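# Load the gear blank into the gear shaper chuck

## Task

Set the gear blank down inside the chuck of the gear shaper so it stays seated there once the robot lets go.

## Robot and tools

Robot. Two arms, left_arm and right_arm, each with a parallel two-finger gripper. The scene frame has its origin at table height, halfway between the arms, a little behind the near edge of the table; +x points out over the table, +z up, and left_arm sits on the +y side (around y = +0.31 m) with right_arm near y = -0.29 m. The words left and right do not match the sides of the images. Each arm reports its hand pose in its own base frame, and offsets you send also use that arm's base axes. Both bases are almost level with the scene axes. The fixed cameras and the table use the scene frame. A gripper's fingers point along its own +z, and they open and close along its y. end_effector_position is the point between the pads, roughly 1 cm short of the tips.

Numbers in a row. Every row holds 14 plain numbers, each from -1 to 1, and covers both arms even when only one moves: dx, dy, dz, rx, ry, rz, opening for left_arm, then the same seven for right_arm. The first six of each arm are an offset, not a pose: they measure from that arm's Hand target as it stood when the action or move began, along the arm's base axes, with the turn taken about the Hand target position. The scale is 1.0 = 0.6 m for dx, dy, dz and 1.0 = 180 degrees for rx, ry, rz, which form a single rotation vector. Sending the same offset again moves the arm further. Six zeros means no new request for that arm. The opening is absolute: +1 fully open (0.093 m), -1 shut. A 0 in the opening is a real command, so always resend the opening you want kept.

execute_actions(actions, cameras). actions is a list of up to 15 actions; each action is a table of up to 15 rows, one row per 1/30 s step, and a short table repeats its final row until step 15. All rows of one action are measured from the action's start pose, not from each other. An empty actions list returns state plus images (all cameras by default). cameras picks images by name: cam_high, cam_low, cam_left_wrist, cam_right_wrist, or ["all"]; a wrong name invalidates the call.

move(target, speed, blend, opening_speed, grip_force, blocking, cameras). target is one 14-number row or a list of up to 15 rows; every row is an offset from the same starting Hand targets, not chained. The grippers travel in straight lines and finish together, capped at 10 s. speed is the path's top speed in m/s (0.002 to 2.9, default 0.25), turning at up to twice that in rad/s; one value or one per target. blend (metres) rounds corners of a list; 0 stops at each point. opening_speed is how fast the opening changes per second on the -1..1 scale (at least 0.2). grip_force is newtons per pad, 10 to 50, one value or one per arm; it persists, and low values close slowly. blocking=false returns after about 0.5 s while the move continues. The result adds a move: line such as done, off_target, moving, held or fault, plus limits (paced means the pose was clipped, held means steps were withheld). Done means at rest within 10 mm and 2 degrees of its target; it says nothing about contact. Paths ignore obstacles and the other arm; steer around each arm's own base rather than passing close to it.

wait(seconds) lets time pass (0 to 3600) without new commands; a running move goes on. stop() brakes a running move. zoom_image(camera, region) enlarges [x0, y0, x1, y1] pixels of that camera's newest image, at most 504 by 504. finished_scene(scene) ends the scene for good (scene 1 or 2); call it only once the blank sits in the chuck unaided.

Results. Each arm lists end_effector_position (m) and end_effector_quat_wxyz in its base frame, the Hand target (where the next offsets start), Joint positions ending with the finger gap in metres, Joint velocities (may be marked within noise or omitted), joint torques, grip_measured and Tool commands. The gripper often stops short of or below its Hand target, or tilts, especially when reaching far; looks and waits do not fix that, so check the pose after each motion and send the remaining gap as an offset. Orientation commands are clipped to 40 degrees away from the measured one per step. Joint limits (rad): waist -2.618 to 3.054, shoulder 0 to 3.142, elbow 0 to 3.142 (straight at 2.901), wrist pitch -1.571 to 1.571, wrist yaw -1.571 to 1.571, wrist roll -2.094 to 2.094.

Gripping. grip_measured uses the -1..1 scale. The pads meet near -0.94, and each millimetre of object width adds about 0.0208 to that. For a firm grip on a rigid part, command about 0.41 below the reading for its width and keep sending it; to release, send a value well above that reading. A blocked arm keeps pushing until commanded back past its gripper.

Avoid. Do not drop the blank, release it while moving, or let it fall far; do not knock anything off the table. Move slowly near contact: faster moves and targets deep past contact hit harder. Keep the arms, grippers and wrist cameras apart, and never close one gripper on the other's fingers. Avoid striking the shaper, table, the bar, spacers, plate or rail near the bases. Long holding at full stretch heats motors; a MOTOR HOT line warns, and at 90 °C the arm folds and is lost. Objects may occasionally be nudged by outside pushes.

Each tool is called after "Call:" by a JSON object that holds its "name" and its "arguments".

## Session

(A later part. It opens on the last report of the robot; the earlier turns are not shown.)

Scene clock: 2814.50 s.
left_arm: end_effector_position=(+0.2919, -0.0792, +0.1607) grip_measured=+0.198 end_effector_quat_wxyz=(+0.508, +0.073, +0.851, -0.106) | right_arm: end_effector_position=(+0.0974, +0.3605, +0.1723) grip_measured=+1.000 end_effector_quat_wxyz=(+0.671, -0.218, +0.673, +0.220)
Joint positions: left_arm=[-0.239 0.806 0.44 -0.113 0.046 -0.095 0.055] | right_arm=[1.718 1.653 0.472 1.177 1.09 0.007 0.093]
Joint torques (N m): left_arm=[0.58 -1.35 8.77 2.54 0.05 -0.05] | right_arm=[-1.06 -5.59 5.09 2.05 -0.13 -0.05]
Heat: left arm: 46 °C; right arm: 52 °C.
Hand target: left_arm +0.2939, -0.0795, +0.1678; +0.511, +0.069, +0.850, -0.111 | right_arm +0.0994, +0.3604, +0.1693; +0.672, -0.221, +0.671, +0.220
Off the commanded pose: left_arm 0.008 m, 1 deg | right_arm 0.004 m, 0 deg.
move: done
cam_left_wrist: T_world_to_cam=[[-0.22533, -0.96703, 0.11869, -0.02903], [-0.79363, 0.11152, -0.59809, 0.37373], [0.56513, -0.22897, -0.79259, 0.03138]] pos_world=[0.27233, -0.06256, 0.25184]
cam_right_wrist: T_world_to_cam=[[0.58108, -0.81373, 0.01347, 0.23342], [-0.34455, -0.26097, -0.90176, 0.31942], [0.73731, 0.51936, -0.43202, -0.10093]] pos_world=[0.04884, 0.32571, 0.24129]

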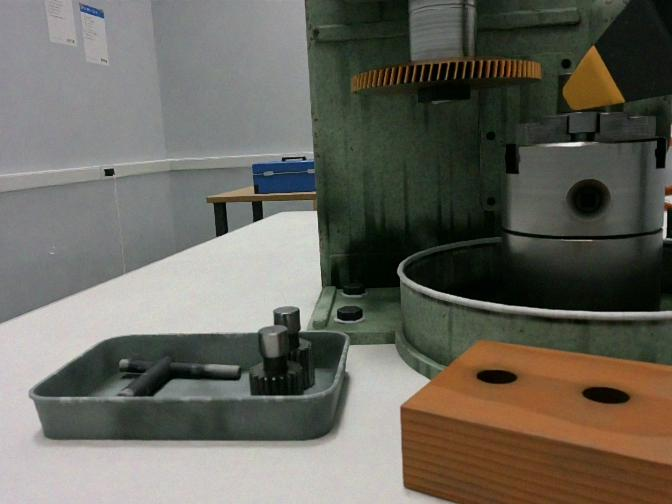

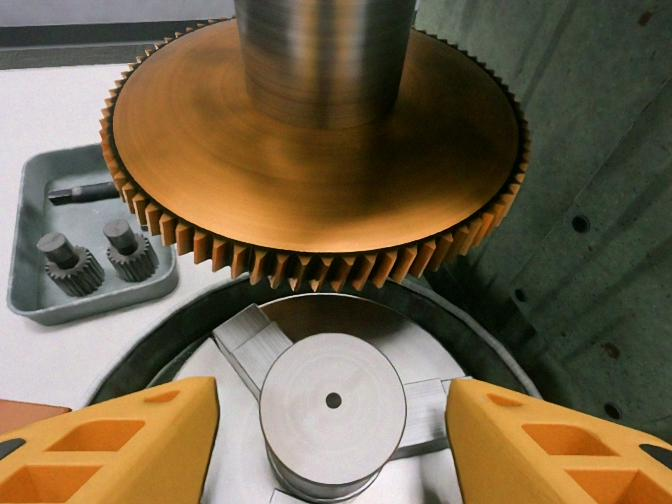

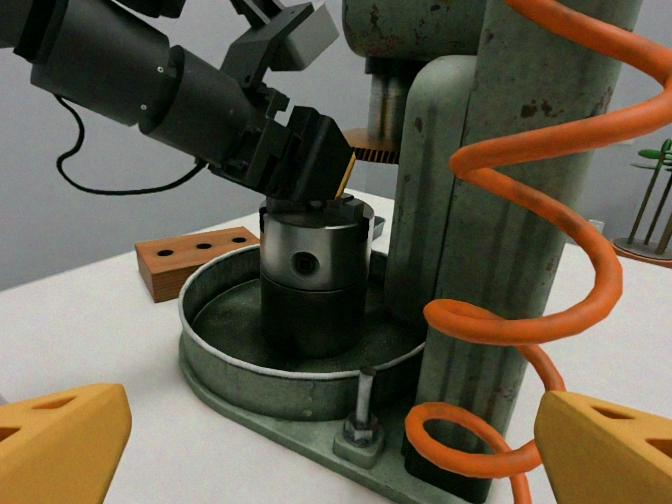

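Call:
{"name": "move", "arguments": {"target": [[0, 0, 0.0333, 0, 0, 0, 0.2, 0, 0, 0, 0, 0, 0, 1], [-0.115, 0.0317, 0.0917, 0, 0, 0, 0.2, 0, 0, 0, 0, 0, 0, 1]], "speed": 0.1, "blend": [0.005, 0], "cameras": ["cam_low", "cam_left_wrist", "cam_right_wrist"]}}

Call:
{"name": "zoom_image", "arguments": {"camera": "cam_right_wrist", "region": [270, 110, 370, 220]}}

Call:
{"name": "zoom_image", "arguments": {"camera": "cam_low", "region": [545, 40, 625, 140]}}

Scene clock: 2825.50 s.
left_arm: end_effector_position=(+0.2266, -0.0610, +0.2123) grip_measured=+0.198 end_effector_quat_wxyz=(+0.503, +0.068, +0.855, -0.109) | right_arm: end_effector_position=(+0.0974, +0.3605, +0.1723) grip_measured=+1.000 end_effector_quat_wxyz=(+0.671, -0.218, +0.673, +0.220)
Joint positions: left_arm=[-0.212 0.48 0.609 -0.62 0.071 -0.096 0.055] | right_arm=[1.718 1.653 0.472 1.177 1.09 0.007 0.093]
Joint torques (N m): left_arm=[0.77 0.32 8.79 2.53 0.08 0.08] | right_arm=[-1.06 -5.59 5.08 2.05 -0.13 -0.05]
Heat: left arm: 47 °C; right arm: 52 °C.
Hand target: left_arm +0.2249, -0.0604, +0.2228; +0.511, +0.069, +0.850, -0.111 | right_arm +0.0994, +0.3604, +0.1693; +0.672, -0.221, +0.671, +0.220
Off the commanded pose: left_arm 0.011 m, 1 deg | right_arm 0.004 m, 0 deg.
move: off_target (left_arm)
cam_left_wrist: T_world_to_cam=[[-0.2184, -0.96711, 0.1304, -0.03644], [-0.80263, 0.10201, -0.58769, 0.35006], [0.55506, -0.23301, -0.79851, 0.11669]] pos_world=[0.20824, -0.04376, 0.30365]
cam_right_wrist: T_world_to_cam=[[0.58108, -0.81373, 0.01347, 0.23342], [-0.34455, -0.26097, -0.90176, 0.31942], [0.73731, 0.51936, -0.43202, -0.10093]] pos_world=[0.04884, 0.32571, 0.24129]

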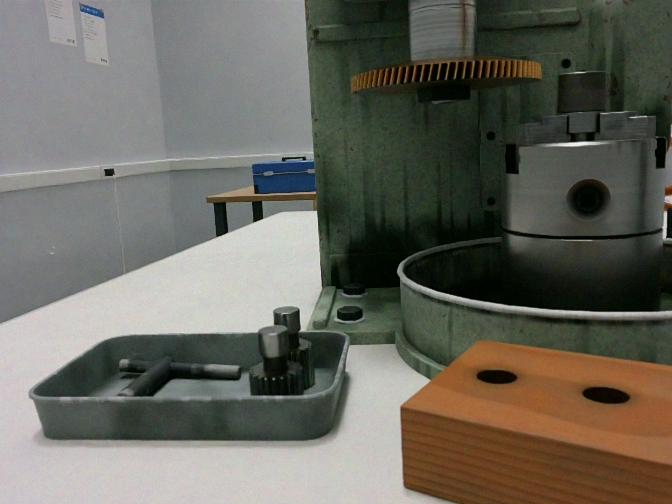

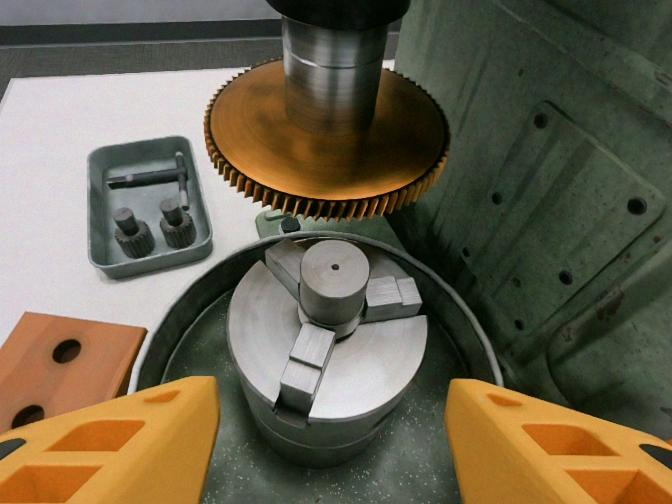

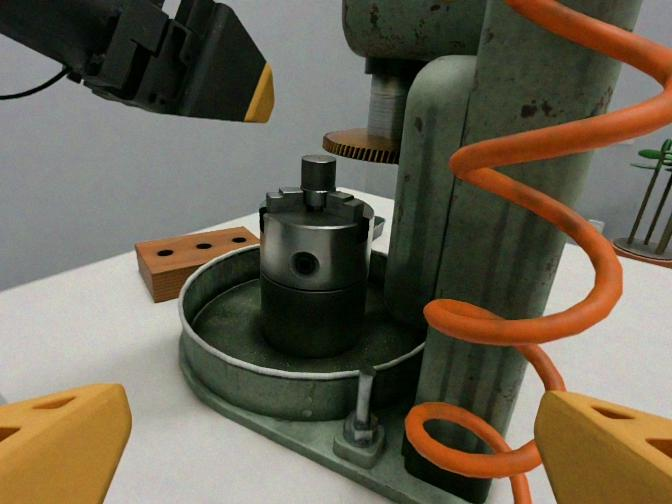

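Scaled by 4.582 from the camera's image (finer frame: 960x720).

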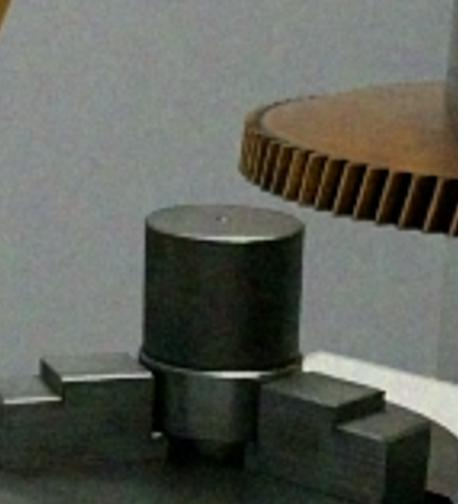

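Scaled by 5.040 from the camera's image (finer frame: 960x720).

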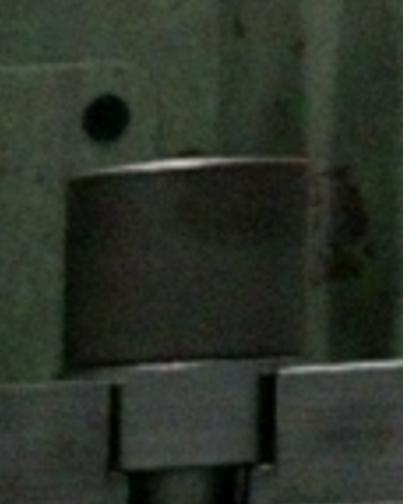

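Call:
{"name": "finished_scene", "arguments": {"scene": 1}}

The scene is finished: the task was done.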